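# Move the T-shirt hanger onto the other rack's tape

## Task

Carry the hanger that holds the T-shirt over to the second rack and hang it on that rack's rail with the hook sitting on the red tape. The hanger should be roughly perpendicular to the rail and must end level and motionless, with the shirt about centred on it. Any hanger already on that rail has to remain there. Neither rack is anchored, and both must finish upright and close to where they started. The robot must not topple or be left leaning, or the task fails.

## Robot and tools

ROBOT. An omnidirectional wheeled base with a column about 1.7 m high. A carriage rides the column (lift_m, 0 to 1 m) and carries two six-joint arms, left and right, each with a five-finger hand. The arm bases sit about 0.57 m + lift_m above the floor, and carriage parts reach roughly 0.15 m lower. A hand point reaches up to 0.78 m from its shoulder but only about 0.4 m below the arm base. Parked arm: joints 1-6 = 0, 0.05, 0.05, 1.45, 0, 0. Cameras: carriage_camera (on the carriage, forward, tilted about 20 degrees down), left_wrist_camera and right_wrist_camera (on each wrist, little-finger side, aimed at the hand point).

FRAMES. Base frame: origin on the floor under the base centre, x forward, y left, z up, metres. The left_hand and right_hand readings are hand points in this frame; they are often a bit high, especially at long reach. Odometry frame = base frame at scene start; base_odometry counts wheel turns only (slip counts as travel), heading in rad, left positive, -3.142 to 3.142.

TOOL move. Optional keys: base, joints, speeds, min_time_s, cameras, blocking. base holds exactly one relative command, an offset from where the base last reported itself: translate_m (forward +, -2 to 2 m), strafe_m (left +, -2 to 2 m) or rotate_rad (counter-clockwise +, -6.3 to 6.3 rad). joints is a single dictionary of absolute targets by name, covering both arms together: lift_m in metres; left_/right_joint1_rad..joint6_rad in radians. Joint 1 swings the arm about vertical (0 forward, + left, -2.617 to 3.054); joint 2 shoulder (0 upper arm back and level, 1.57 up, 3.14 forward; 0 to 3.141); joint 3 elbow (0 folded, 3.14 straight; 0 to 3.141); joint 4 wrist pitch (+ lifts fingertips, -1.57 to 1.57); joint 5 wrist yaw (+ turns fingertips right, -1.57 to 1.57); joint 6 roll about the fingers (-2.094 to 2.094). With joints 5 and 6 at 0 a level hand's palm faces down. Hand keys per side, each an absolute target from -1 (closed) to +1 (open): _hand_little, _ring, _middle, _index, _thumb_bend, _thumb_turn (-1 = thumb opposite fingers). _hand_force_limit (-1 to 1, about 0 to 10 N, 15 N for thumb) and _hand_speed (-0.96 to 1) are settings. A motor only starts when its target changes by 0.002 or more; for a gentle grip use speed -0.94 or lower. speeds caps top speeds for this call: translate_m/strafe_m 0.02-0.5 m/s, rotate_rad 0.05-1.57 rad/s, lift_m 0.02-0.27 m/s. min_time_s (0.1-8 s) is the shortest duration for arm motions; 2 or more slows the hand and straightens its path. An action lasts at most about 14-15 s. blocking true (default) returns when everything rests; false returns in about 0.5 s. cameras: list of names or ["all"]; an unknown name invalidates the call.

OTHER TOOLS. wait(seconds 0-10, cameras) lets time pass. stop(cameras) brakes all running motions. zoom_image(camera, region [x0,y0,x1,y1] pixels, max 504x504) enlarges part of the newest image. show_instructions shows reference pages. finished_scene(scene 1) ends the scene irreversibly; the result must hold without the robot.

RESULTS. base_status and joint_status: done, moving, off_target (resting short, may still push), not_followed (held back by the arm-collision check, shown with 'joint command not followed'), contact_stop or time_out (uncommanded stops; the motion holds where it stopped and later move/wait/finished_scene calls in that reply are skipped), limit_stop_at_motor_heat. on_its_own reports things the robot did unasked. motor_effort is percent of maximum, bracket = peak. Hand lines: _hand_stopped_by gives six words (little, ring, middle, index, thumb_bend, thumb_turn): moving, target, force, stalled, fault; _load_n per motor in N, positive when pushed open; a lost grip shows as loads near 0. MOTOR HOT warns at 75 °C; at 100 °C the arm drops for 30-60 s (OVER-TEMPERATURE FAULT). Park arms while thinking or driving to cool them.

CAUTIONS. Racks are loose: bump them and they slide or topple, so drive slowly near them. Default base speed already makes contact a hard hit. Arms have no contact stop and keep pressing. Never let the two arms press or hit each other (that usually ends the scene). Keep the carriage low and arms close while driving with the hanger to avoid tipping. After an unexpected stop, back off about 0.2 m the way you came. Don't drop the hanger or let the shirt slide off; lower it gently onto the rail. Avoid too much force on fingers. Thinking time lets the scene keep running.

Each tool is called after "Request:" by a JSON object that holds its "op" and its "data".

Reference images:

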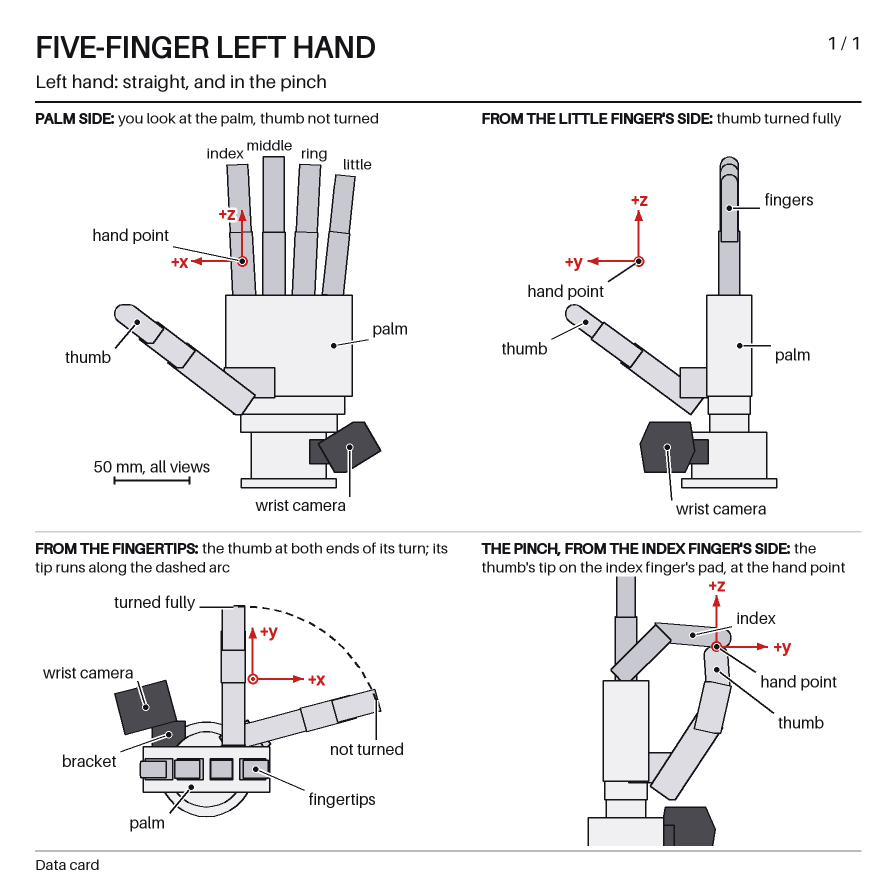

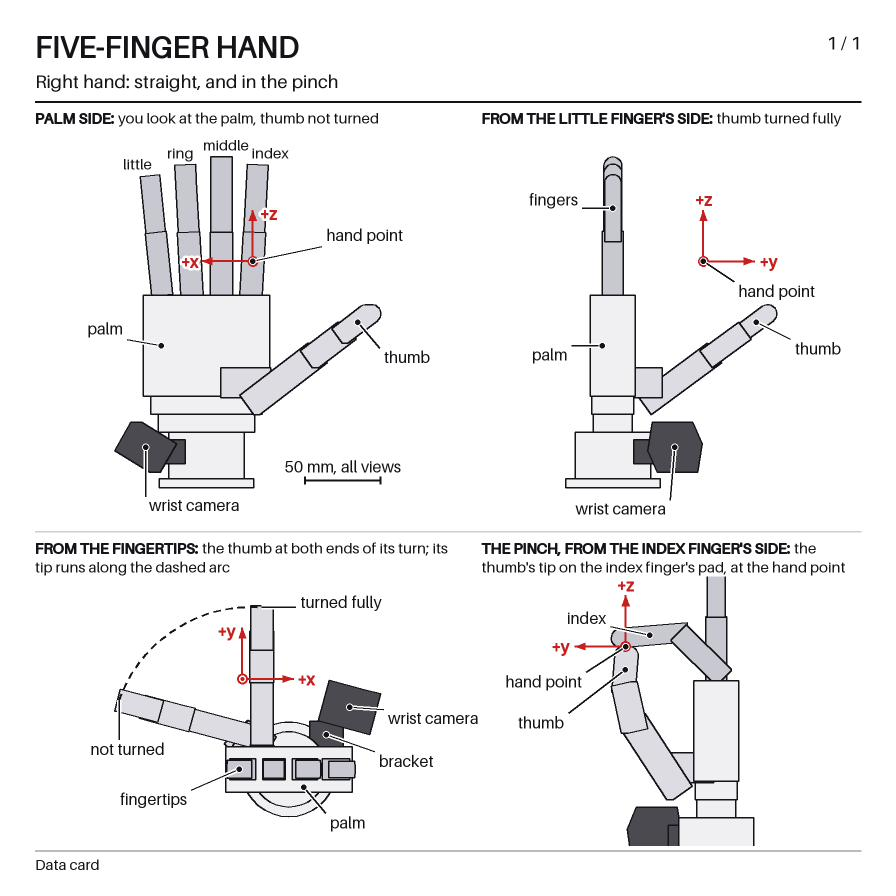

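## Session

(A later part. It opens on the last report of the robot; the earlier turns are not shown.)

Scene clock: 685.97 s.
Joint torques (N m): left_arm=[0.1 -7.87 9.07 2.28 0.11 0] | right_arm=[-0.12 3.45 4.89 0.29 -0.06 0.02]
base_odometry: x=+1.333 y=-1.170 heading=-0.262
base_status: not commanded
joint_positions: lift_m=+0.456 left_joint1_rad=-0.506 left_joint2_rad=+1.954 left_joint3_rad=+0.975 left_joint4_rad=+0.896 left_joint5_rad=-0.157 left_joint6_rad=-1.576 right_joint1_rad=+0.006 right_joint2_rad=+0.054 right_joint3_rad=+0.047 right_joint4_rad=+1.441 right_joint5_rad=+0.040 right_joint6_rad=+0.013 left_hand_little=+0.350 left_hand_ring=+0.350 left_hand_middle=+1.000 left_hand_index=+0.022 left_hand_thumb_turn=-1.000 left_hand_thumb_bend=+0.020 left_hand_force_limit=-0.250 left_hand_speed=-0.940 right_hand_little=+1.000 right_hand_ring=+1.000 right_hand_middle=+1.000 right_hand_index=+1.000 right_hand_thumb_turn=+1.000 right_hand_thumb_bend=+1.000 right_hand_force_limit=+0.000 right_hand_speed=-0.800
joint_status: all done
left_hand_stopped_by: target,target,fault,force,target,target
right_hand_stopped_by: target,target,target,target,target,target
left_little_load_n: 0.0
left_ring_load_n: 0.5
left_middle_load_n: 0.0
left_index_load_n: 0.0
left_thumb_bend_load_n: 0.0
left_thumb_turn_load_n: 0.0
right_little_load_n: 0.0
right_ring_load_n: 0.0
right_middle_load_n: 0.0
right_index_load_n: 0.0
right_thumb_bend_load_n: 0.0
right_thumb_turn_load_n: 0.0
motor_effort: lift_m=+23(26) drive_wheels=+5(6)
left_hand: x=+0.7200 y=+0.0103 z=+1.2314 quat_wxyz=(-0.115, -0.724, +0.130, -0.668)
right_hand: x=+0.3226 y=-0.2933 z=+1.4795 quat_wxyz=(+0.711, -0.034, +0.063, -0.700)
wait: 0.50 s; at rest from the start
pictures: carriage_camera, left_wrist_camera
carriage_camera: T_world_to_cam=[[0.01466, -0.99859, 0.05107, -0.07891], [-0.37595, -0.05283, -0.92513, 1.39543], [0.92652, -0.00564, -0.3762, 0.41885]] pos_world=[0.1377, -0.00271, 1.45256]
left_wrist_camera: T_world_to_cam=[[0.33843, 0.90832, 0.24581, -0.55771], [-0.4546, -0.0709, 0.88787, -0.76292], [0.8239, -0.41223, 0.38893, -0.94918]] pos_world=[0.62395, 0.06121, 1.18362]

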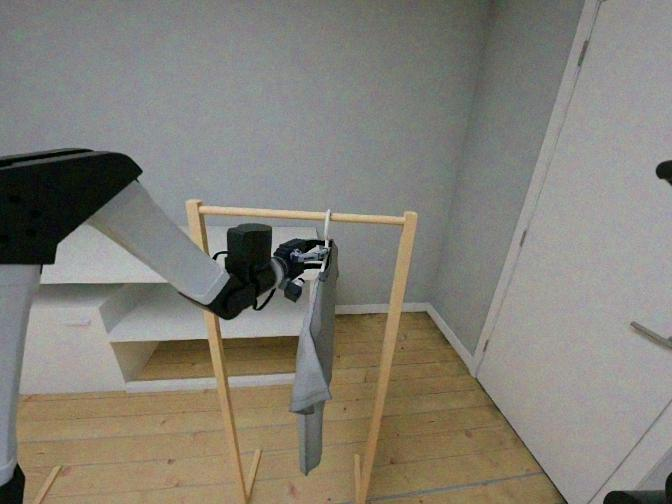

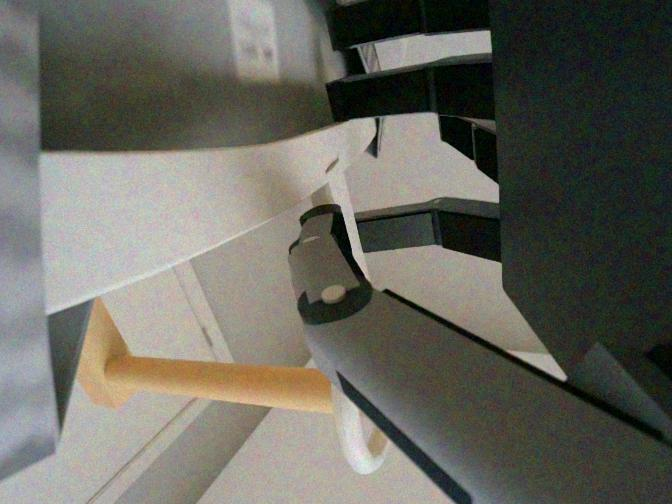

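Request:
{"op": "move", "data": {"joints": {"left_hand_index": -0.16, "left_hand_speed": -0.94, "left_hand_force_limit": -0.2, "left_joint4_rad": 0.935}, "min_time_s": 1, "cameras": ["left_wrist_camera", "carriage_camera"]}}

Request:
{"op": "zoom_image", "data": {"camera": "carriage_camera", "region": [290, 200, 350, 270]}}

Scene clock: 699.40 s.
Joint torques (N m): left_arm=[0.06 -7.83 9.25 2.4 0.07 -0.02] | right_arm=[0.09 3.63 4.82 0.26 -0.02 -0.03]
move: off_target
base_odometry: x=+1.333 y=-1.170 heading=-0.262
base_status: not commanded
joint_positions: lift_m=+0.456 left_joint1_rad=-0.505 left_joint2_rad=+1.954 left_joint3_rad=+0.975 left_joint4_rad=+0.897 left_joint5_rad=-0.157 left_joint6_rad=-1.576 right_joint1_rad=+0.006 right_joint2_rad=+0.054 right_joint3_rad=+0.047 right_joint4_rad=+1.441 right_joint5_rad=+0.040 right_joint6_rad=+0.013 left_hand_little=+0.350 left_hand_ring=+0.350 left_hand_middle=+1.000 left_hand_index=+0.012 left_hand_thumb_turn=-1.000 left_hand_thumb_bend=+0.020 left_hand_force_limit=-0.200 left_hand_speed=-0.940 right_hand_little=+1.000 right_hand_ring=+1.000 right_hand_middle=+1.000 right_hand_index=+1.000 right_hand_thumb_turn=+1.000 right_hand_thumb_bend=+1.000 right_hand_force_limit=+0.000 right_hand_speed=-0.800
joint_status: left_hand_index off_target (ended at +0.012, target -0.160); the others done
left_hand_stopped_by: target,target,fault,force,target,target
right_hand_stopped_by: target,target,target,target,target,target
left_little_load_n: 0.0
left_ring_load_n: 0.0
left_middle_load_n: 0.0
left_index_load_n: 4.0
left_thumb_bend_load_n: 0.5
left_thumb_turn_load_n: 0.0
right_little_load_n: 0.0
right_ring_load_n: 0.0
right_middle_load_n: 0.0
right_index_load_n: 0.0
right_thumb_bend_load_n: 0.0
right_thumb_turn_load_n: 0.0
motor_effort: lift_m=+23(24) drive_wheels=+4(6)
left_hand: x=+0.7201 y=+0.0105 z=+1.2318 quat_wxyz=(-0.115, -0.724, +0.130, -0.668)
right_hand: x=+0.3226 y=-0.2933 z=+1.4795 quat_wxyz=(+0.711, -0.034, +0.063, -0.700)
pictures: carriage_camera, left_wrist_camera
carriage_camera: T_world_to_cam=[[0.01466, -0.99859, 0.05107, -0.07891], [-0.37595, -0.05283, -0.92513, 1.39543], [0.92652, -0.00564, -0.3762, 0.41885]] pos_world=[0.1377, -0.00271, 1.45256]
left_wrist_camera: T_world_to_cam=[[0.33786, 0.90856, 0.24568, -0.55739], [-0.45553, -0.07057, 0.88742, -0.76195], [0.82362, -0.41174, 0.39004, -0.95047]] pos_world=[0.62405, 0.06131, 1.18382]

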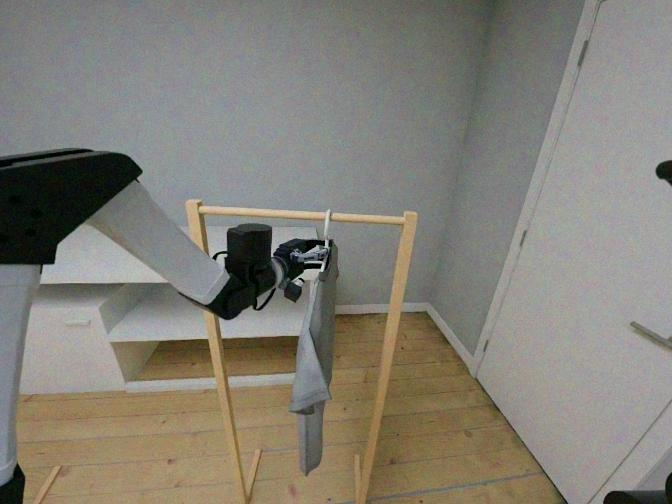

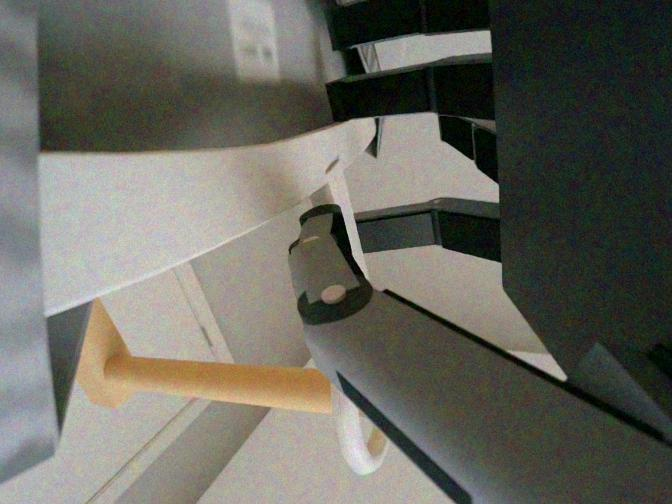

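Scaled by 7.200 from the camera's image (finer frame: 960x720).

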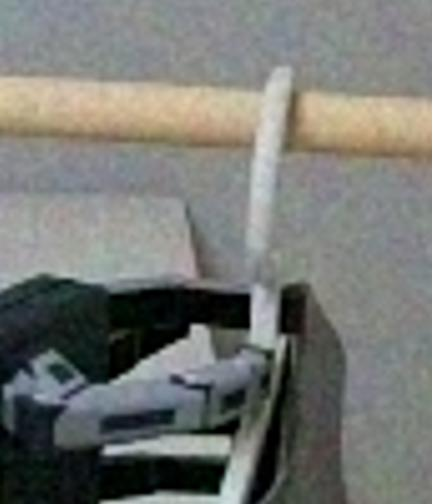

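Request:
{"op": "move", "data": {"joints": {"lift_m": 0.466, "left_joint4_rad": 0.955}, "speeds": {"lift_m": 0.03}, "min_time_s": 1, "cameras": ["carriage_camera"]}}

Request:
{"op": "zoom_image", "data": {"camera": "carriage_camera", "region": [290, 200, 350, 270]}}

Scene clock: 705.87 s.
Joint torques (N m): left_arm=[0.03 -8.53 9.29 2.6 0.11 0.02] | right_arm=[-0.14 3.52 4.78 0.22 -0.02 -0.02]
move: off_target
base_odometry: x=+1.333 y=-1.170 heading=-0.262
base_status: not commanded
joint_positions: lift_m=+0.466 left_joint1_rad=-0.505 left_joint2_rad=+1.959 left_joint3_rad=+0.975 left_joint4_rad=+0.898 left_joint5_rad=-0.157 left_joint6_rad=-1.576 right_joint1_rad=+0.006 right_joint2_rad=+0.054 right_joint3_rad=+0.047 right_joint4_rad=+1.441 right_joint5_rad=+0.040 right_joint6_rad=+0.013 left_hand_little=+0.350 left_hand_ring=+0.350 left_hand_middle=+1.000 left_hand_index=+0.012 left_hand_thumb_turn=-1.000 left_hand_thumb_bend=+0.020 left_hand_force_limit=-0.200 left_hand_speed=-0.940 right_hand_little=+1.000 right_hand_ring=+1.000 right_hand_middle=+1.000 right_hand_index=+1.000 right_hand_thumb_turn=+1.000 right_hand_thumb_bend=+1.000 right_hand_force_limit=+0.000 right_hand_speed=-0.800
joint_status: left_joint4_rad off_target (ended at +0.897, target +0.955); the others done
left_hand_stopped_by: target,target,fault,force,target,target
right_hand_stopped_by: target,target,target,target,target,target
left_little_load_n: 0.0
left_ring_load_n: 1.0
left_middle_load_n: 0.0
left_index_load_n: 0.5
left_thumb_bend_load_n: 0.5
left_thumb_turn_load_n: -0.5
right_little_load_n: 0.0
right_ring_load_n: 0.0
right_middle_load_n: 0.0
right_index_load_n: 0.0
right_thumb_bend_load_n: 0.0
right_thumb_turn_load_n: 0.0
motor_effort: lift_m=+23(28) drive_wheels=+5(6)
left_hand: x=+0.7204 y=+0.0104 z=+1.2393 quat_wxyz=(-0.114, -0.725, +0.130, -0.667)
right_hand: x=+0.3226 y=-0.2933 z=+1.4895 quat_wxyz=(+0.711, -0.034, +0.063, -0.700)
carriage_camera: T_world_to_cam=[[0.01466, -0.99859, 0.05107, -0.07942], [-0.37595, -0.05283, -0.92513, 1.40468], [0.92652, -0.00564, -0.3762, 0.42261]] pos_world=[0.1377, -0.00271, 1.46256]

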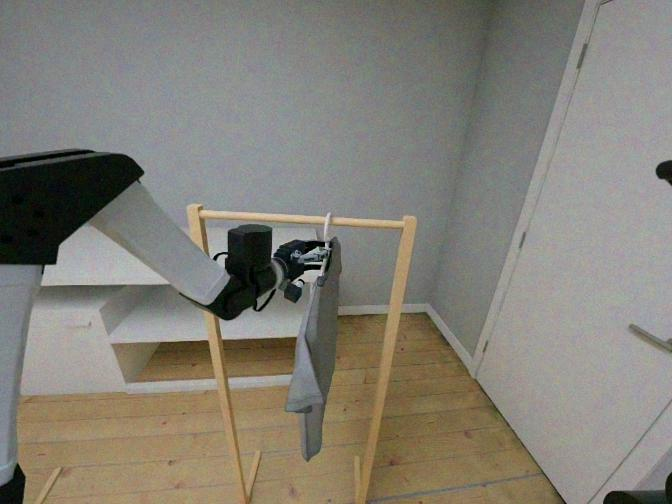

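Scaled by 7.200 from the camera's image (finer frame: 960x720).

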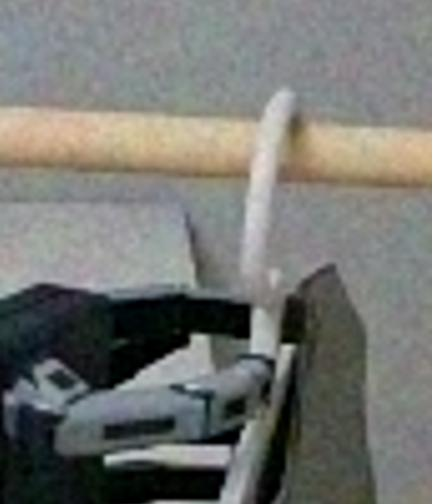

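Request:
{"op": "wait", "data": {"seconds": 0.2, "cameras": ["left_wrist_camera", "carriage_camera"]}}

Request:
{"op": "zoom_image", "data": {"camera": "left_wrist_camera", "region": [240, 130, 460, 330]}}

Scene clock: 714.60 s.
Joint torques (N m): left_arm=[0.18 -8.27 9.26 2.64 0.1 -0.03] | right_arm=[0.03 3.52 4.85 0.26 0.01 0.02]
base_odometry: x=+1.333 y=-1.170 heading=-0.262
base_status: not commanded
joint_positions: lift_m=+0.466 left_joint1_rad=-0.505 left_joint2_rad=+1.959 left_joint3_rad=+0.975 left_joint4_rad=+0.898 left_joint5_rad=-0.157 left_joint6_rad=-1.576 right_joint1_rad=+0.006 right_joint2_rad=+0.054 right_joint3_rad=+0.047 right_joint4_rad=+1.441 right_joint5_rad=+0.040 right_joint6_rad=+0.013 left_hand_little=+0.350 left_hand_ring=+0.350 left_hand_middle=+1.000 left_hand_index=+0.012 left_hand_thumb_turn=-1.000 left_hand_thumb_bend=+0.020 left_hand_force_limit=-0.200 left_hand_speed=-0.940 right_hand_little=+1.000 right_hand_ring=+1.000 right_hand_middle=+1.000 right_hand_index=+1.000 right_hand_thumb_turn=+1.000 right_hand_thumb_bend=+1.000 right_hand_force_limit=+0.000 right_hand_speed=-0.800
joint_status: left_joint4_rad off_target (ended at +0.897, target +0.955); the others done
left_hand_stopped_by: target,target,fault,force,target,target
right_hand_stopped_by: target,target,target,target,target,target
left_little_load_n: 0.0
left_ring_load_n: 1.0
left_middle_load_n: 0.0
left_index_load_n: 0.5
left_thumb_bend_load_n: 0.5
left_thumb_turn_load_n: -0.5
right_little_load_n: 0.0
right_ring_load_n: 0.0
right_middle_load_n: 0.0
right_index_load_n: 0.0
right_thumb_bend_load_n: 0.0
right_thumb_turn_load_n: 0.0
motor_effort: lift_m=+24(28) drive_wheels=+6(6)
left_hand: x=+0.7204 y=+0.0104 z=+1.2393 quat_wxyz=(-0.114, -0.725, +0.130, -0.667)
right_hand: x=+0.3226 y=-0.2933 z=+1.4895 quat_wxyz=(+0.711, -0.034, +0.063, -0.700)
wait: 0.20 s; at rest from the start
pictures: carriage_camera, left_wrist_camera
carriage_camera: T_world_to_cam=[[0.01466, -0.99859, 0.05107, -0.07942], [-0.37595, -0.05283, -0.92513, 1.40468], [0.92652, -0.00564, -0.3762, 0.42261]] pos_world=[0.1377, -0.00271, 1.46256]
left_wrist_camera: T_world_to_cam=[[0.33869, 0.90811, 0.24624, -0.56048], [-0.45221, -0.0724, 0.88897, -0.77278], [0.82511, -0.41243, 0.38613, -0.95003]] pos_world=[0.62425, 0.06121, 1.19183]

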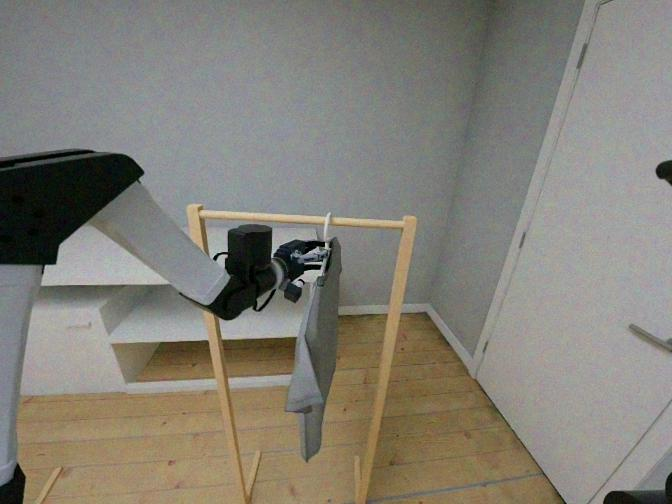

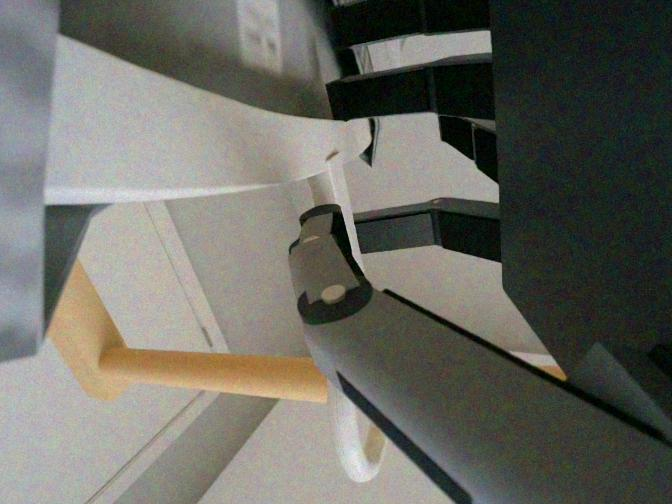

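Scaled by 2.291 from the camera's image (finer frame: 960x720).

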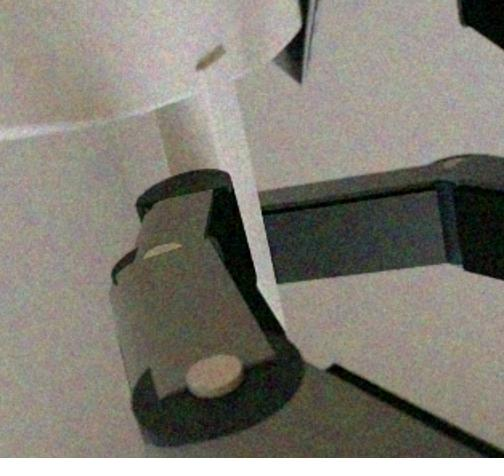

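Request:
{"op": "move", "data": {"joints": {"left_hand_index": -0.18, "left_hand_speed": -0.94, "left_hand_force_limit": -0.1}, "cameras": []}}

Request:
{"op": "move", "data": {"joints": {"lift_m": 0.474, "left_joint4_rad": 0.958}, "speeds": {"lift_m": 0.03}, "min_time_s": 1, "cameras": ["carriage_camera"]}}

Request:
{"op": "zoom_image", "data": {"camera": "carriage_camera", "region": [270, 200, 350, 280]}}

Scene clock: 727.67 s.
Joint torques (N m): left_arm=[0.03 -8.34 9.06 2.62 0.1 0.04] | right_arm=[0.02 3.54 4.86 0.24 -0.03 -0.04]
move: off_target
base_odometry: x=+1.333 y=-1.170 heading=-0.262
base_status: not commanded
joint_positions: lift_m=+0.466 left_joint1_rad=-0.505 left_joint2_rad=+1.959 left_joint3_rad=+0.975 left_joint4_rad=+0.898 left_joint5_rad=-0.157 left_joint6_rad=-1.576 right_joint1_rad=+0.006 right_joint2_rad=+0.054 right_joint3_rad=+0.047 right_joint4_rad=+1.441 right_joint5_rad=+0.040 right_joint6_rad=+0.013 left_hand_little=+0.350 left_hand_ring=+0.350 left_hand_middle=+1.000 left_hand_index=-0.003 left_hand_thumb_turn=-1.000 left_hand_thumb_bend=+0.020 left_hand_force_limit=-0.100 left_hand_speed=-0.940 right_hand_little=+1.000 right_hand_ring=+1.000 right_hand_middle=+1.000 right_hand_index=+1.000 right_hand_thumb_turn=+1.000 right_hand_thumb_bend=+1.000 right_hand_force_limit=+0.000 right_hand_speed=-0.800
joint_status: left_hand_index off_target (ended at -0.003, target -0.180); the others done
left_hand_stopped_by: target,target,fault,force,target,target
right_hand_stopped_by: target,target,target,target,target,target
left_little_load_n: 0.0
left_ring_load_n: 0.0
left_middle_load_n: 0.0
left_index_load_n: 5.0
left_thumb_bend_load_n: 2.0
left_thumb_turn_load_n: -1.5
right_little_load_n: 0.0
right_ring_load_n: 0.0
right_middle_load_n: 0.0
right_index_load_n: 0.0
right_thumb_bend_load_n: 0.0
right_thumb_turn_load_n: 0.0
motor_effort: lift_m=+24(24) drive_wheels=+4(5)
left_hand: x=+0.7204 y=+0.0104 z=+1.2393 quat_wxyz=(-0.114, -0.725, +0.130, -0.667)
right_hand: x=+0.3226 y=-0.2933 z=+1.4895 quat_wxyz=(+0.711, -0.034, +0.063, -0.700)

Scene clock: 728.97 s.
Joint torques (N m): left_arm=[0.13 -8.61 9.14 2.59 0.09 0.05] | right_arm=[0.1 3.49 4.81 0.3 -0.04 0]
move: off_target
base_odometry: x=+1.333 y=-1.170 heading=-0.262
base_status: not commanded
joint_positions: lift_m=+0.474 left_joint1_rad=-0.505 left_joint2_rad=+1.961 left_joint3_rad=+0.975 left_joint4_rad=+0.902 left_joint5_rad=-0.157 left_joint6_rad=-1.576 right_joint1_rad=+0.006 right_joint2_rad=+0.054 right_joint3_rad=+0.047 right_joint4_rad=+1.441 right_joint5_rad=+0.040 right_joint6_rad=+0.013 left_hand_little=+0.350 left_hand_ring=+0.350 left_hand_middle=+1.000 left_hand_index=-0.003 left_hand_thumb_turn=-1.000 left_hand_thumb_bend=+0.020 left_hand_force_limit=-0.100 left_hand_speed=-0.940 right_hand_little=+1.000 right_hand_ring=+1.000 right_hand_middle=+1.000 right_hand_index=+1.000 right_hand_thumb_turn=+1.000 right_hand_thumb_bend=+1.000 right_hand_force_limit=+0.000 right_hand_speed=-0.800
joint_status: left_joint4_rad off_target (ended at +0.902, target +0.958); the others done
left_hand_stopped_by: target,target,fault,force,target,target
right_hand_stopped_by: target,target,target,target,target,target
left_little_load_n: 0.0
left_ring_load_n: 0.0
left_middle_load_n: 0.0
left_index_load_n: 5.0
left_thumb_bend_load_n: 2.0
left_thumb_turn_load_n: -1.0
right_little_load_n: 0.0
right_ring_load_n: 0.0
right_middle_load_n: 0.0
right_index_load_n: 0.0
right_thumb_bend_load_n: 0.0
right_thumb_turn_load_n: 0.0
motor_effort: lift_m=+24(26) drive_wheels=+4(8)
left_hand: x=+0.7206 y=+0.0103 z=+1.2472 quat_wxyz=(-0.114, -0.724, +0.130, -0.667)
right_hand: x=+0.3226 y=-0.2933 z=+1.4975 quat_wxyz=(+0.711, -0.034, +0.063, -0.700)
carriage_camera: T_world_to_cam=[[0.01466, -0.99859, 0.05107, -0.07983], [-0.37595, -0.05283, -0.92513, 1.41209], [0.92652, -0.00564, -0.3762, 0.42562]] pos_world=[0.1377, -0.00271, 1.47056]

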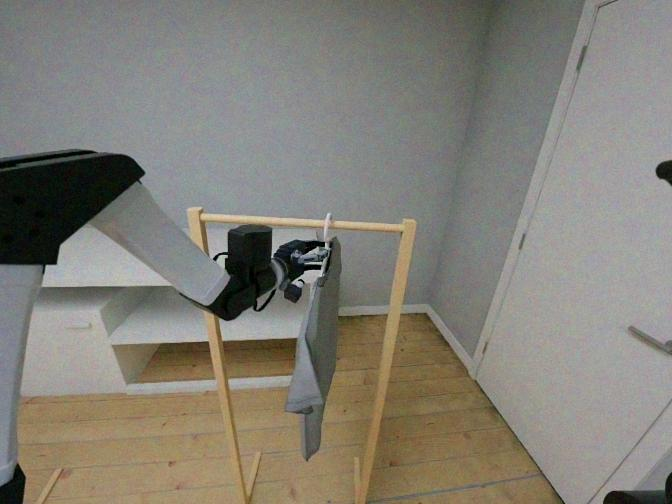

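Scaled by 6.300 from the camera's image (finer frame: 960x720).

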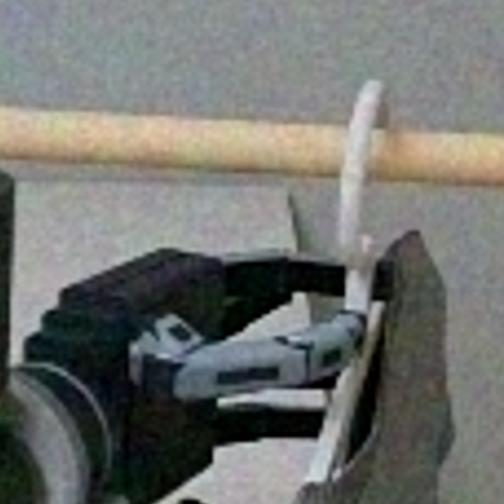

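Request:
{"op": "move", "data": {"joints": {"lift_m": 0.488}, "speeds": {"lift_m": 0.03}, "cameras": ["carriage_camera", "left_wrist_camera"]}}

Request:
{"op": "zoom_image", "data": {"camera": "carriage_camera", "region": [270, 200, 350, 280]}}

Scene clock: 749.50 s.
Joint torques (N m): left_arm=[0.18 -8.64 9.17 2.58 0.14 -0.02] | right_arm=[-0.02 3.48 4.85 0.27 -0.04 0.01]
move: done
base_odometry: x=+1.333 y=-1.170 heading=-0.262
base_status: not commanded
joint_positions: lift_m=+0.488 left_joint1_rad=-0.505 left_joint2_rad=+1.962 left_joint3_rad=+0.975 left_joint4_rad=+0.905 left_joint5_rad=-0.157 left_joint6_rad=-1.576 right_joint1_rad=+0.006 right_joint2_rad=+0.054 right_joint3_rad=+0.047 right_joint4_rad=+1.441 right_joint5_rad=+0.040 right_joint6_rad=+0.013 left_hand_little=+0.350 left_hand_ring=+0.350 left_hand_middle=+1.000 left_hand_index=-0.003 left_hand_thumb_turn=-1.000 left_hand_thumb_bend=+0.020 left_hand_force_limit=-0.100 left_hand_speed=-0.940 right_hand_little=+1.000 right_hand_ring=+1.000 right_hand_middle=+1.000 right_hand_index=+1.000 right_hand_thumb_turn=+1.000 right_hand_thumb_bend=+1.000 right_hand_force_limit=+0.000 right_hand_speed=-0.800
joint_status: all done
left_hand_stopped_by: target,target,fault,force,target,target
right_hand_stopped_by: target,target,target,target,target,target
left_little_load_n: 0.0
left_ring_load_n: 0.0
left_middle_load_n: 0.0
left_index_load_n: 5.0
left_thumb_bend_load_n: 2.0
left_thumb_turn_load_n: -1.0
right_little_load_n: 0.5
right_ring_load_n: 0.0
right_middle_load_n: 0.0
right_index_load_n: 0.0
right_thumb_bend_load_n: 0.0
right_thumb_turn_load_n: 0.0
motor_effort: lift_m=+23(26) drive_wheels=+6(8)
left_hand: x=+0.7206 y=+0.0102 z=+1.2614 quat_wxyz=(-0.115, -0.724, +0.130, -0.668)
right_hand: x=+0.3226 y=-0.2933 z=+1.5115 quat_wxyz=(+0.711, -0.034, +0.063, -0.700)
carriage_camera: T_world_to_cam=[[0.01466, -0.99859, 0.05107, -0.08055], [-0.37595, -0.05283, -0.92513, 1.42504], [0.92652, -0.00564, -0.3762, 0.43089]] pos_world=[0.1377, -0.00271, 1.48456]
left_wrist_camera: T_world_to_cam=[[0.33786, 0.90855, 0.24575, -0.56466], [-0.45518, -0.07081, 0.88758, -0.78849], [0.82381, -0.41174, 0.38963, -0.96222]] pos_world=[0.62455, 0.06101, 1.21352]

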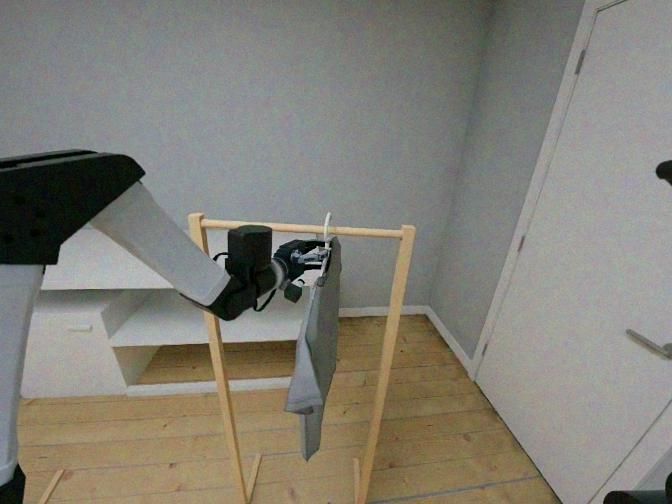

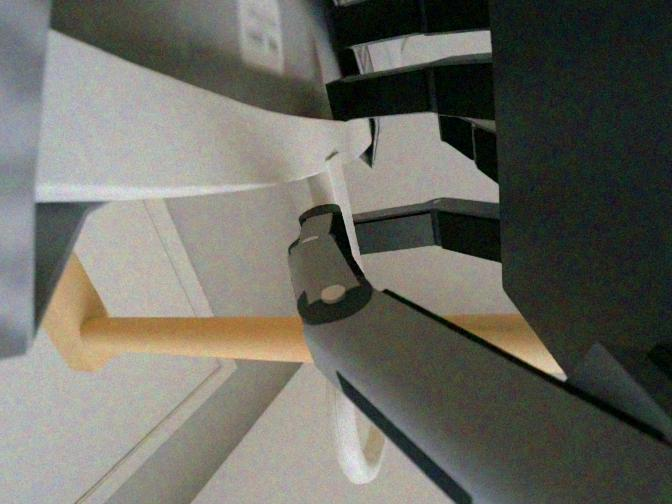

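Scaled by 6.300 from the camera's image (finer frame: 960x720).

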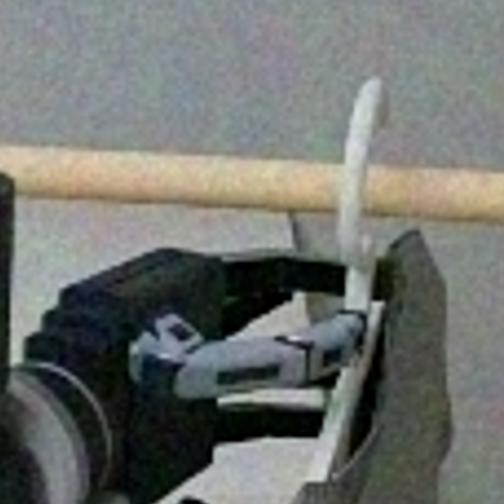

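Request:
{"op": "move", "data": {"joints": {"lift_m": 0.493}, "speeds": {"lift_m": 0.03}, "cameras": []}}

Request:
{"op": "move", "data": {"base": {"translate_m": -0.04}, "speeds": {"translate_m": 0.03}, "cameras": ["carriage_camera", "left_wrist_camera"]}}

Request:
{"op": "zoom_image", "data": {"camera": "carriage_camera", "region": [270, 200, 350, 280]}}

Scene clock: 767.83 s.
Joint torques (N m): left_arm=[-0.2 -8.75 8.91 2.61 0.08 0.01] | right_arm=[-0.05 3.38 4.89 0.25 -0.02 0.01]
move: done
base_odometry: x=+1.333 y=-1.170 heading=-0.262
base_status: not commanded
joint_positions: lift_m=+0.493 left_joint1_rad=-0.505 left_joint2_rad=+1.962 left_joint3_rad=+0.975 left_joint4_rad=+0.906 left_joint5_rad=-0.157 left_joint6_rad=-1.576 right_joint1_rad=+0.006 right_joint2_rad=+0.054 right_joint3_rad=+0.047 right_joint4_rad=+1.441 right_joint5_rad=+0.040 right_joint6_rad=+0.013 left_hand_little=+0.350 left_hand_ring=+0.350 left_hand_middle=+1.000 left_hand_index=-0.003 left_hand_thumb_turn=-1.000 left_hand_thumb_bend=+0.020 left_hand_force_limit=-0.100 left_hand_speed=-0.940 right_hand_little=+1.000 right_hand_ring=+1.000 right_hand_middle=+1.000 right_hand_index=+1.000 right_hand_thumb_turn=+1.000 right_hand_thumb_bend=+1.000 right_hand_force_limit=+0.000 right_hand_speed=-0.800
joint_status: all done
left_hand_stopped_by: target,target,fault,force,target,target
right_hand_stopped_by: target,target,target,target,target,target
left_little_load_n: 0.5
left_ring_load_n: 0.0
left_middle_load_n: -0.5
left_index_load_n: 5.0
left_thumb_bend_load_n: 2.0
left_thumb_turn_load_n: -1.0
right_little_load_n: 0.0
right_ring_load_n: 0.0
right_middle_load_n: 0.0
right_index_load_n: 0.0
right_thumb_bend_load_n: 0.0
right_thumb_turn_load_n: 0.0
motor_effort: lift_m=+24(26) drive_wheels=+5(9)
left_hand: x=+0.7206 y=+0.0103 z=+1.2667 quat_wxyz=(-0.115, -0.723, +0.130, -0.668)
right_hand: x=+0.3226 y=-0.2933 z=+1.5165 quat_wxyz=(+0.711, -0.034, +0.063, -0.700)

Scene clock: 769.70 s.
Joint torques (N m): left_arm=[-0.17 -8.51 9.32 2.63 0.04 0.01] | right_arm=[0.01 3.54 4.9 0.25 -0.03 -0.01]
move: done
base_odometry: x=+1.294 y=-1.160 heading=-0.263
base_status: done
joint_positions: lift_m=+0.493 left_joint1_rad=-0.505 left_joint2_rad=+1.962 left_joint3_rad=+0.975 left_joint4_rad=+0.906 left_joint5_rad=-0.155 left_joint6_rad=-1.576 right_joint1_rad=+0.006 right_joint2_rad=+0.054 right_joint3_rad=+0.047 right_joint4_rad=+1.440 right_joint5_rad=+0.040 right_joint6_rad=+0.013 left_hand_little=+0.350 left_hand_ring=+0.350 left_hand_middle=+1.000 left_hand_index=-0.003 left_hand_thumb_turn=-1.000 left_hand_thumb_bend=+0.020 left_hand_force_limit=-0.100 left_hand_speed=-0.940 right_hand_little=+1.000 right_hand_ring=+1.000 right_hand_middle=+1.000 right_hand_index=+1.000 right_hand_thumb_turn=+1.000 right_hand_thumb_bend=+1.000 right_hand_force_limit=+0.000 right_hand_speed=-0.800
joint_status: not commanded
left_hand_stopped_by: target,target,fault,force,target,target
right_hand_stopped_by: target,target,target,target,target,target
left_little_load_n: 0.0
left_ring_load_n: 0.0
left_middle_load_n: 0.0
left_index_load_n: 5.0
left_thumb_bend_load_n: 2.0
left_thumb_turn_load_n: -1.5
right_little_load_n: 0.0
right_ring_load_n: 0.0
right_middle_load_n: 0.0
right_index_load_n: 0.0
right_thumb_bend_load_n: 0.0
right_thumb_turn_load_n: 0.0
motor_effort: lift_m=+24(24) drive_wheels=-2(15)
left_hand: x=+0.7206 y=+0.0103 z=+1.2666 quat_wxyz=(-0.115, -0.723, +0.130, -0.668)
right_hand: x=+0.3227 y=-0.2933 z=+1.5164 quat_wxyz=(+0.711, -0.034, +0.063, -0.700)
carriage_camera: T_world_to_cam=[[0.01466, -0.99859, 0.05107, -0.0808], [-0.37595, -0.05283, -0.92513, 1.42966], [0.92652, -0.00564, -0.3762, 0.43277]] pos_world=[0.1377, -0.00271, 1.48956]
left_wrist_camera: T_world_to_cam=[[0.33881, 0.90827, 0.24547, -0.56637], [-0.45578, -0.0698, 0.88735, -0.79237], [0.82309, -0.41252, 0.39032, -0.96454]] pos_world=[0.62465, 0.06121, 1.21862]

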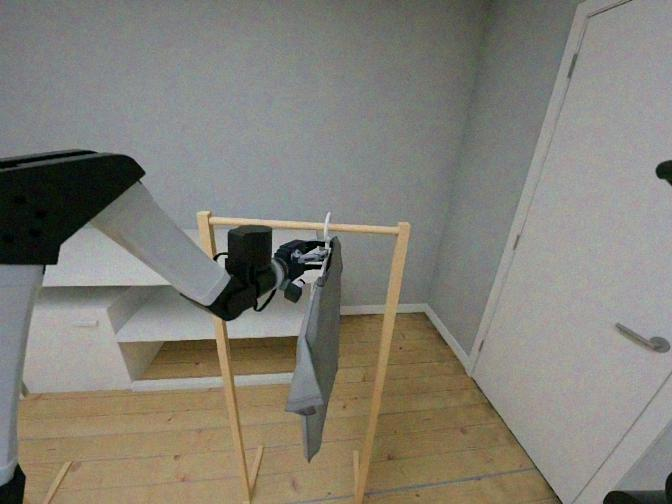

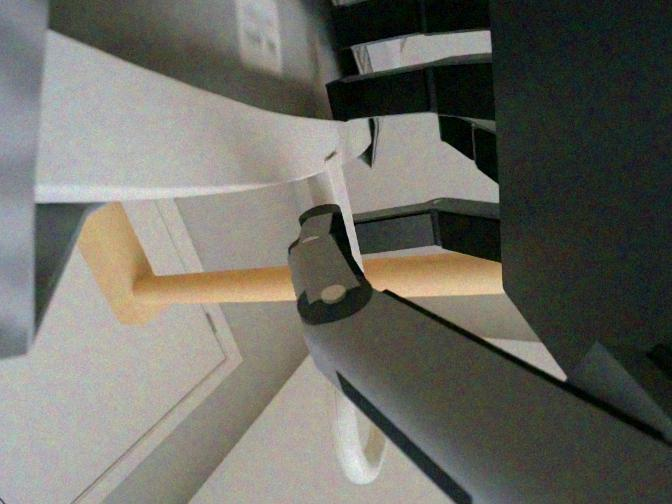

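Scaled by 6.300 from the camera's image (finer frame: 960x720).

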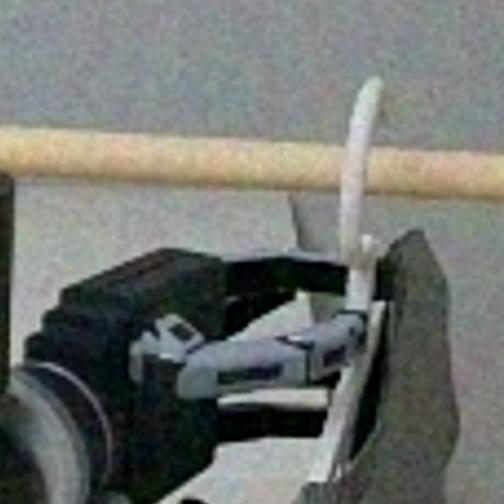

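Request:
{"op": "move", "data": {"base": {"translate_m": -0.04}, "speeds": {"translate_m": 0.03}, "cameras": ["carriage_camera"]}}

Request:
{"op": "zoom_image", "data": {"camera": "carriage_camera", "region": [270, 200, 350, 280]}}

Scene clock: 780.97 s.
Joint torques (N m): left_arm=[-0.12 -8.69 9.4 2.66 0.09 0.03] | right_arm=[0.14 3.56 5.01 0.25 -0.06 0.01]
move: done
base_odometry: x=+1.256 y=-1.149 heading=-0.262
base_status: done
joint_positions: lift_m=+0.493 left_joint1_rad=-0.504 left_joint2_rad=+1.962 left_joint3_rad=+0.975 left_joint4_rad=+0.906 left_joint5_rad=-0.154 left_joint6_rad=-1.576 right_joint1_rad=+0.006 right_joint2_rad=+0.054 right_joint3_rad=+0.047 right_joint4_rad=+1.440 right_joint5_rad=+0.040 right_joint6_rad=+0.013 left_hand_little=+0.350 left_hand_ring=+0.350 left_hand_middle=+1.000 left_hand_index=-0.003 left_hand_thumb_turn=-1.000 left_hand_thumb_bend=+0.020 left_hand_force_limit=-0.100 left_hand_speed=-0.940 right_hand_little=+1.000 right_hand_ring=+1.000 right_hand_middle=+1.000 right_hand_index=+1.000 right_hand_thumb_turn=+1.000 right_hand_thumb_bend=+1.000 right_hand_force_limit=+0.000 right_hand_speed=-0.800
joint_status: not commanded
left_hand_stopped_by: target,target,fault,force,target,target
right_hand_stopped_by: target,target,target,target,target,target
left_little_load_n: 0.0
left_ring_load_n: 0.0
left_middle_load_n: 0.0
left_index_load_n: 5.0
left_thumb_bend_load_n: 2.0
left_thumb_turn_load_n: -1.0
right_little_load_n: 0.0
right_ring_load_n: 0.0
right_middle_load_n: 0.0
right_index_load_n: 0.0
right_thumb_bend_load_n: 0.0
right_thumb_turn_load_n: 0.0
motor_effort: lift_m=+23(24) drive_wheels=-6(13)
left_hand: x=+0.7205 y=+0.0103 z=+1.2667 quat_wxyz=(-0.116, -0.723, +0.131, -0.668)
right_hand: x=+0.3227 y=-0.2933 z=+1.5164 quat_wxyz=(+0.711, -0.034, +0.063, -0.700)
carriage_camera: T_world_to_cam=[[0.01466, -0.99859, 0.05107, -0.0808], [-0.37595, -0.05283, -0.92513, 1.42966], [0.92652, -0.00564, -0.3762, 0.43277]] pos_world=[0.1377, -0.00271, 1.48956]

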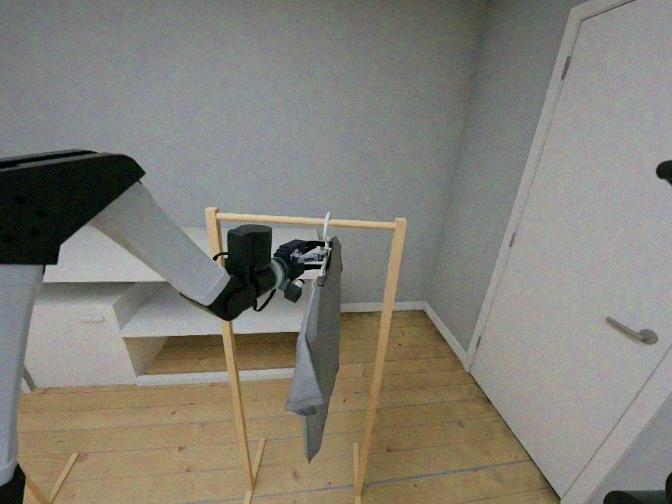

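Scaled by 6.300 from the camera's image (finer frame: 960x720).

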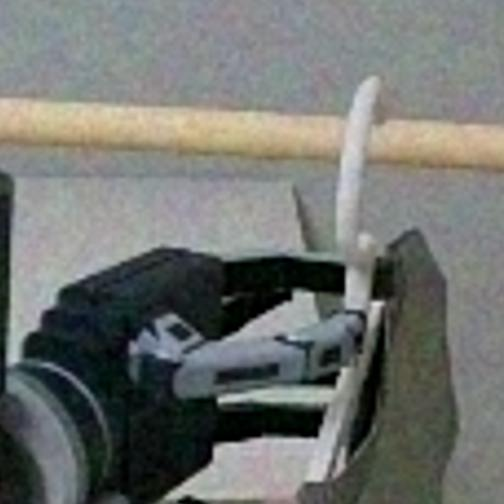

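Request:
{"op": "move", "data": {"base": {"translate_m": -0.45}, "speeds": {"translate_m": 0.1}, "cameras": ["carriage_camera", "left_wrist_camera"]}}

Request:
{"op": "zoom_image", "data": {"camera": "carriage_camera", "region": [250, 190, 390, 480]}}

Scene clock: 810.40 s.
Joint torques (N m): left_arm=[-0.32 -8.7 9.22 2.53 0.06 0] | right_arm=[-0.06 3.56 4.81 0.26 -0.02 -0.03]
move: done
base_odometry: x=+0.821 y=-1.033 heading=-0.263
base_status: done
joint_positions: lift_m=+0.493 left_joint1_rad=-0.503 left_joint2_rad=+1.962 left_joint3_rad=+0.975 left_joint4_rad=+0.906 left_joint5_rad=-0.153 left_joint6_rad=-1.576 right_joint1_rad=+0.006 right_joint2_rad=+0.054 right_joint3_rad=+0.047 right_joint4_rad=+1.442 right_joint5_rad=+0.040 right_joint6_rad=+0.013 left_hand_little=+0.350 left_hand_ring=+0.350 left_hand_middle=+1.000 left_hand_index=-0.003 left_hand_thumb_turn=-1.000 left_hand_thumb_bend=+0.020 left_hand_force_limit=-0.100 left_hand_speed=-0.940 right_hand_little=+1.000 right_hand_ring=+1.000 right_hand_middle=+1.000 right_hand_index=+1.000 right_hand_thumb_turn=+1.000 right_hand_thumb_bend=+1.000 right_hand_force_limit=+0.000 right_hand_speed=-0.800
joint_status: not commanded
left_hand_stopped_by: target,target,fault,force,target,target
right_hand_stopped_by: target,target,target,target,target,target
left_little_load_n: 0.0
left_ring_load_n: 0.5
left_middle_load_n: 0.0
left_index_load_n: 5.0
left_thumb_bend_load_n: 2.0
left_thumb_turn_load_n: -1.0
right_little_load_n: 0.0
right_ring_load_n: 0.0
right_middle_load_n: 0.0
right_index_load_n: 0.0
right_thumb_bend_load_n: 0.0
right_thumb_turn_load_n: 0.0
motor_effort: lift_m=+23(25) drive_wheels=+6(16)
left_hand: x=+0.7207 y=+0.0106 z=+1.2668 quat_wxyz=(-0.116, -0.723, +0.131, -0.668)
right_hand: x=+0.3223 y=-0.2933 z=+1.5166 quat_wxyz=(+0.711, -0.034, +0.062, -0.700)
carriage_camera: T_world_to_cam=[[0.01466, -0.99859, 0.05107, -0.0808], [-0.37595, -0.05283, -0.92513, 1.42966], [0.92652, -0.00564, -0.3762, 0.43277]] pos_world=[0.1377, -0.00271, 1.48956]
left_wrist_camera: T_world_to_cam=[[0.33969, 0.90802, 0.24516, -0.56698], [-0.45637, -0.0688, 0.88713, -0.79176], [0.8224, -0.41323, 0.39102, -0.96497]] pos_world=[0.62485, 0.06161, 1.21872]

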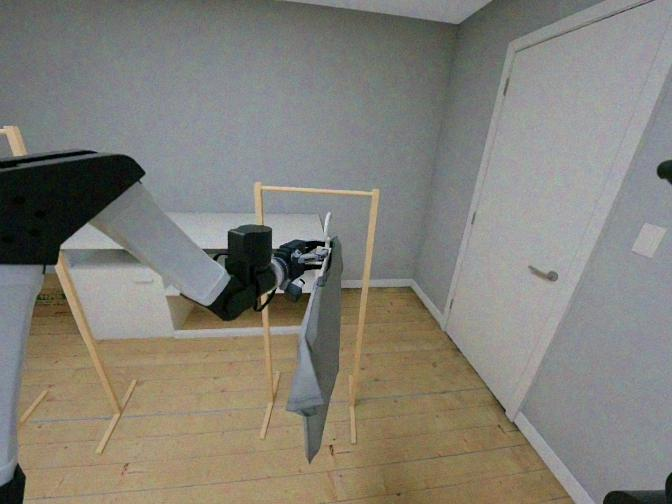

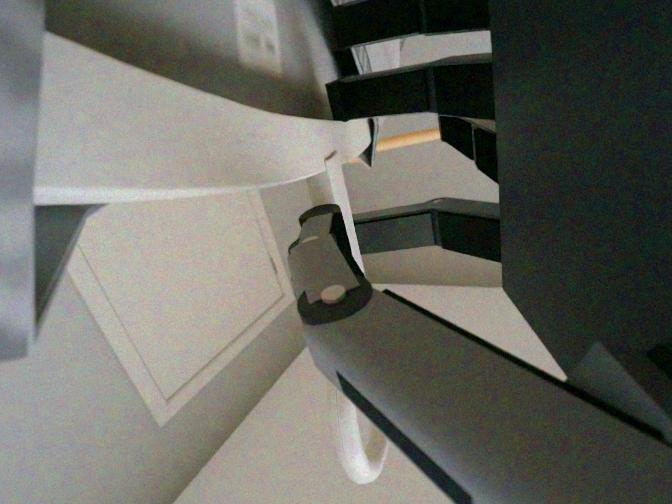

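Scaled by 1.738 from the camera's image (finer frame: 960x720).

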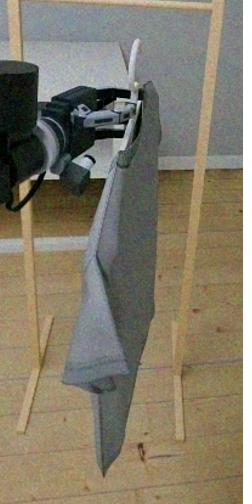

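Request:
{"op": "move", "data": {"base": {"rotate_rad": 0.263}, "speeds": {"rotate_rad": 0.1}, "cameras": ["carriage_camera", "left_wrist_camera"]}}

Scene clock: 832.57 s.
Joint torques (N m): left_arm=[-0.03 -8.68 9.13 2.58 0.03 -0.05] | right_arm=[0.1 3.48 4.94 0.21 0 0.03]
move: done
base_odometry: x=+0.821 y=-1.033 heading=+0.000
base_status: done
joint_positions: lift_m=+0.493 left_joint1_rad=-0.502 left_joint2_rad=+1.962 left_joint3_rad=+0.975 left_joint4_rad=+0.906 left_joint5_rad=-0.151 left_joint6_rad=-1.576 right_joint1_rad=+0.006 right_joint2_rad=+0.054 right_joint3_rad=+0.047 right_joint4_rad=+1.442 right_joint5_rad=+0.040 right_joint6_rad=+0.013 left_hand_little=+0.350 left_hand_ring=+0.350 left_hand_middle=+1.000 left_hand_index=-0.003 left_hand_thumb_turn=-1.000 left_hand_thumb_bend=+0.020 left_hand_force_limit=-0.100 left_hand_speed=-0.940 right_hand_little=+1.000 right_hand_ring=+1.000 right_hand_middle=+1.000 right_hand_index=+1.000 right_hand_thumb_turn=+1.000 right_hand_thumb_bend=+1.000 right_hand_force_limit=+0.000 right_hand_speed=-0.800
joint_status: not commanded
left_hand_stopped_by: target,target,fault,force,target,target
right_hand_stopped_by: target,target,target,target,target,target
left_little_load_n: 0.0
left_ring_load_n: 0.5
left_middle_load_n: 0.0
left_index_load_n: 5.0
left_thumb_bend_load_n: 1.5
left_thumb_turn_load_n: -1.0
right_little_load_n: 0.0
right_ring_load_n: 0.0
right_middle_load_n: 0.0
right_index_load_n: 0.0
right_thumb_bend_load_n: 0.0
right_thumb_turn_load_n: 0.0
motor_effort: lift_m=+24(25) drive_wheels=-8(11)
left_hand: x=+0.7208 y=+0.0108 z=+1.2667 quat_wxyz=(-0.116, -0.723, +0.131, -0.668)
right_hand: x=+0.3222 y=-0.2933 z=+1.5166 quat_wxyz=(+0.711, -0.034, +0.062, -0.700)
carriage_camera: T_world_to_cam=[[0.01466, -0.99859, 0.05107, -0.0808], [-0.37595, -0.05283, -0.92513, 1.42966], [0.92652, -0.00564, -0.3762, 0.43277]] pos_world=[0.1377, -0.00271, 1.48956]
left_wrist_camera: T_world_to_cam=[[0.34044, 0.90777, 0.24505, -0.56752], [-0.45611, -0.06847, 0.88728, -0.79207], [0.82223, -0.41384, 0.39073, -0.96447]] pos_world=[0.62495, 0.06181, 1.21872]

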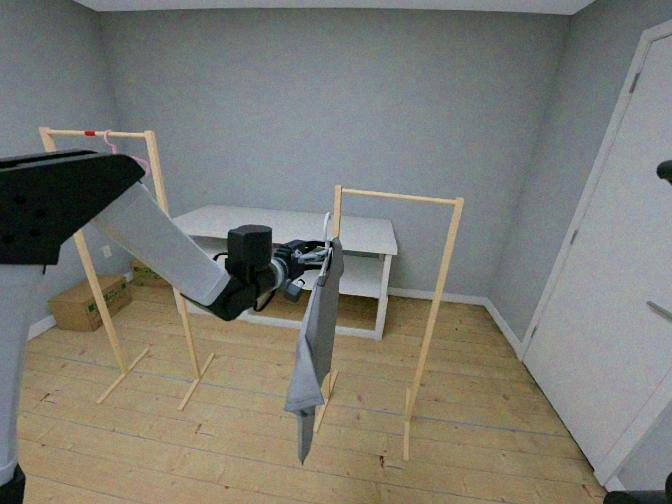

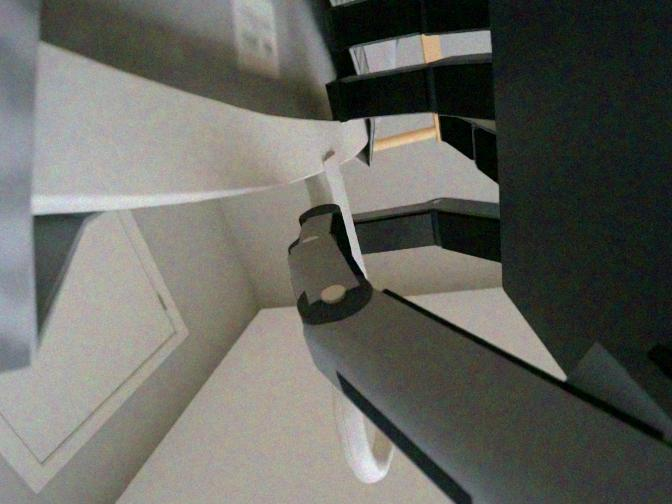

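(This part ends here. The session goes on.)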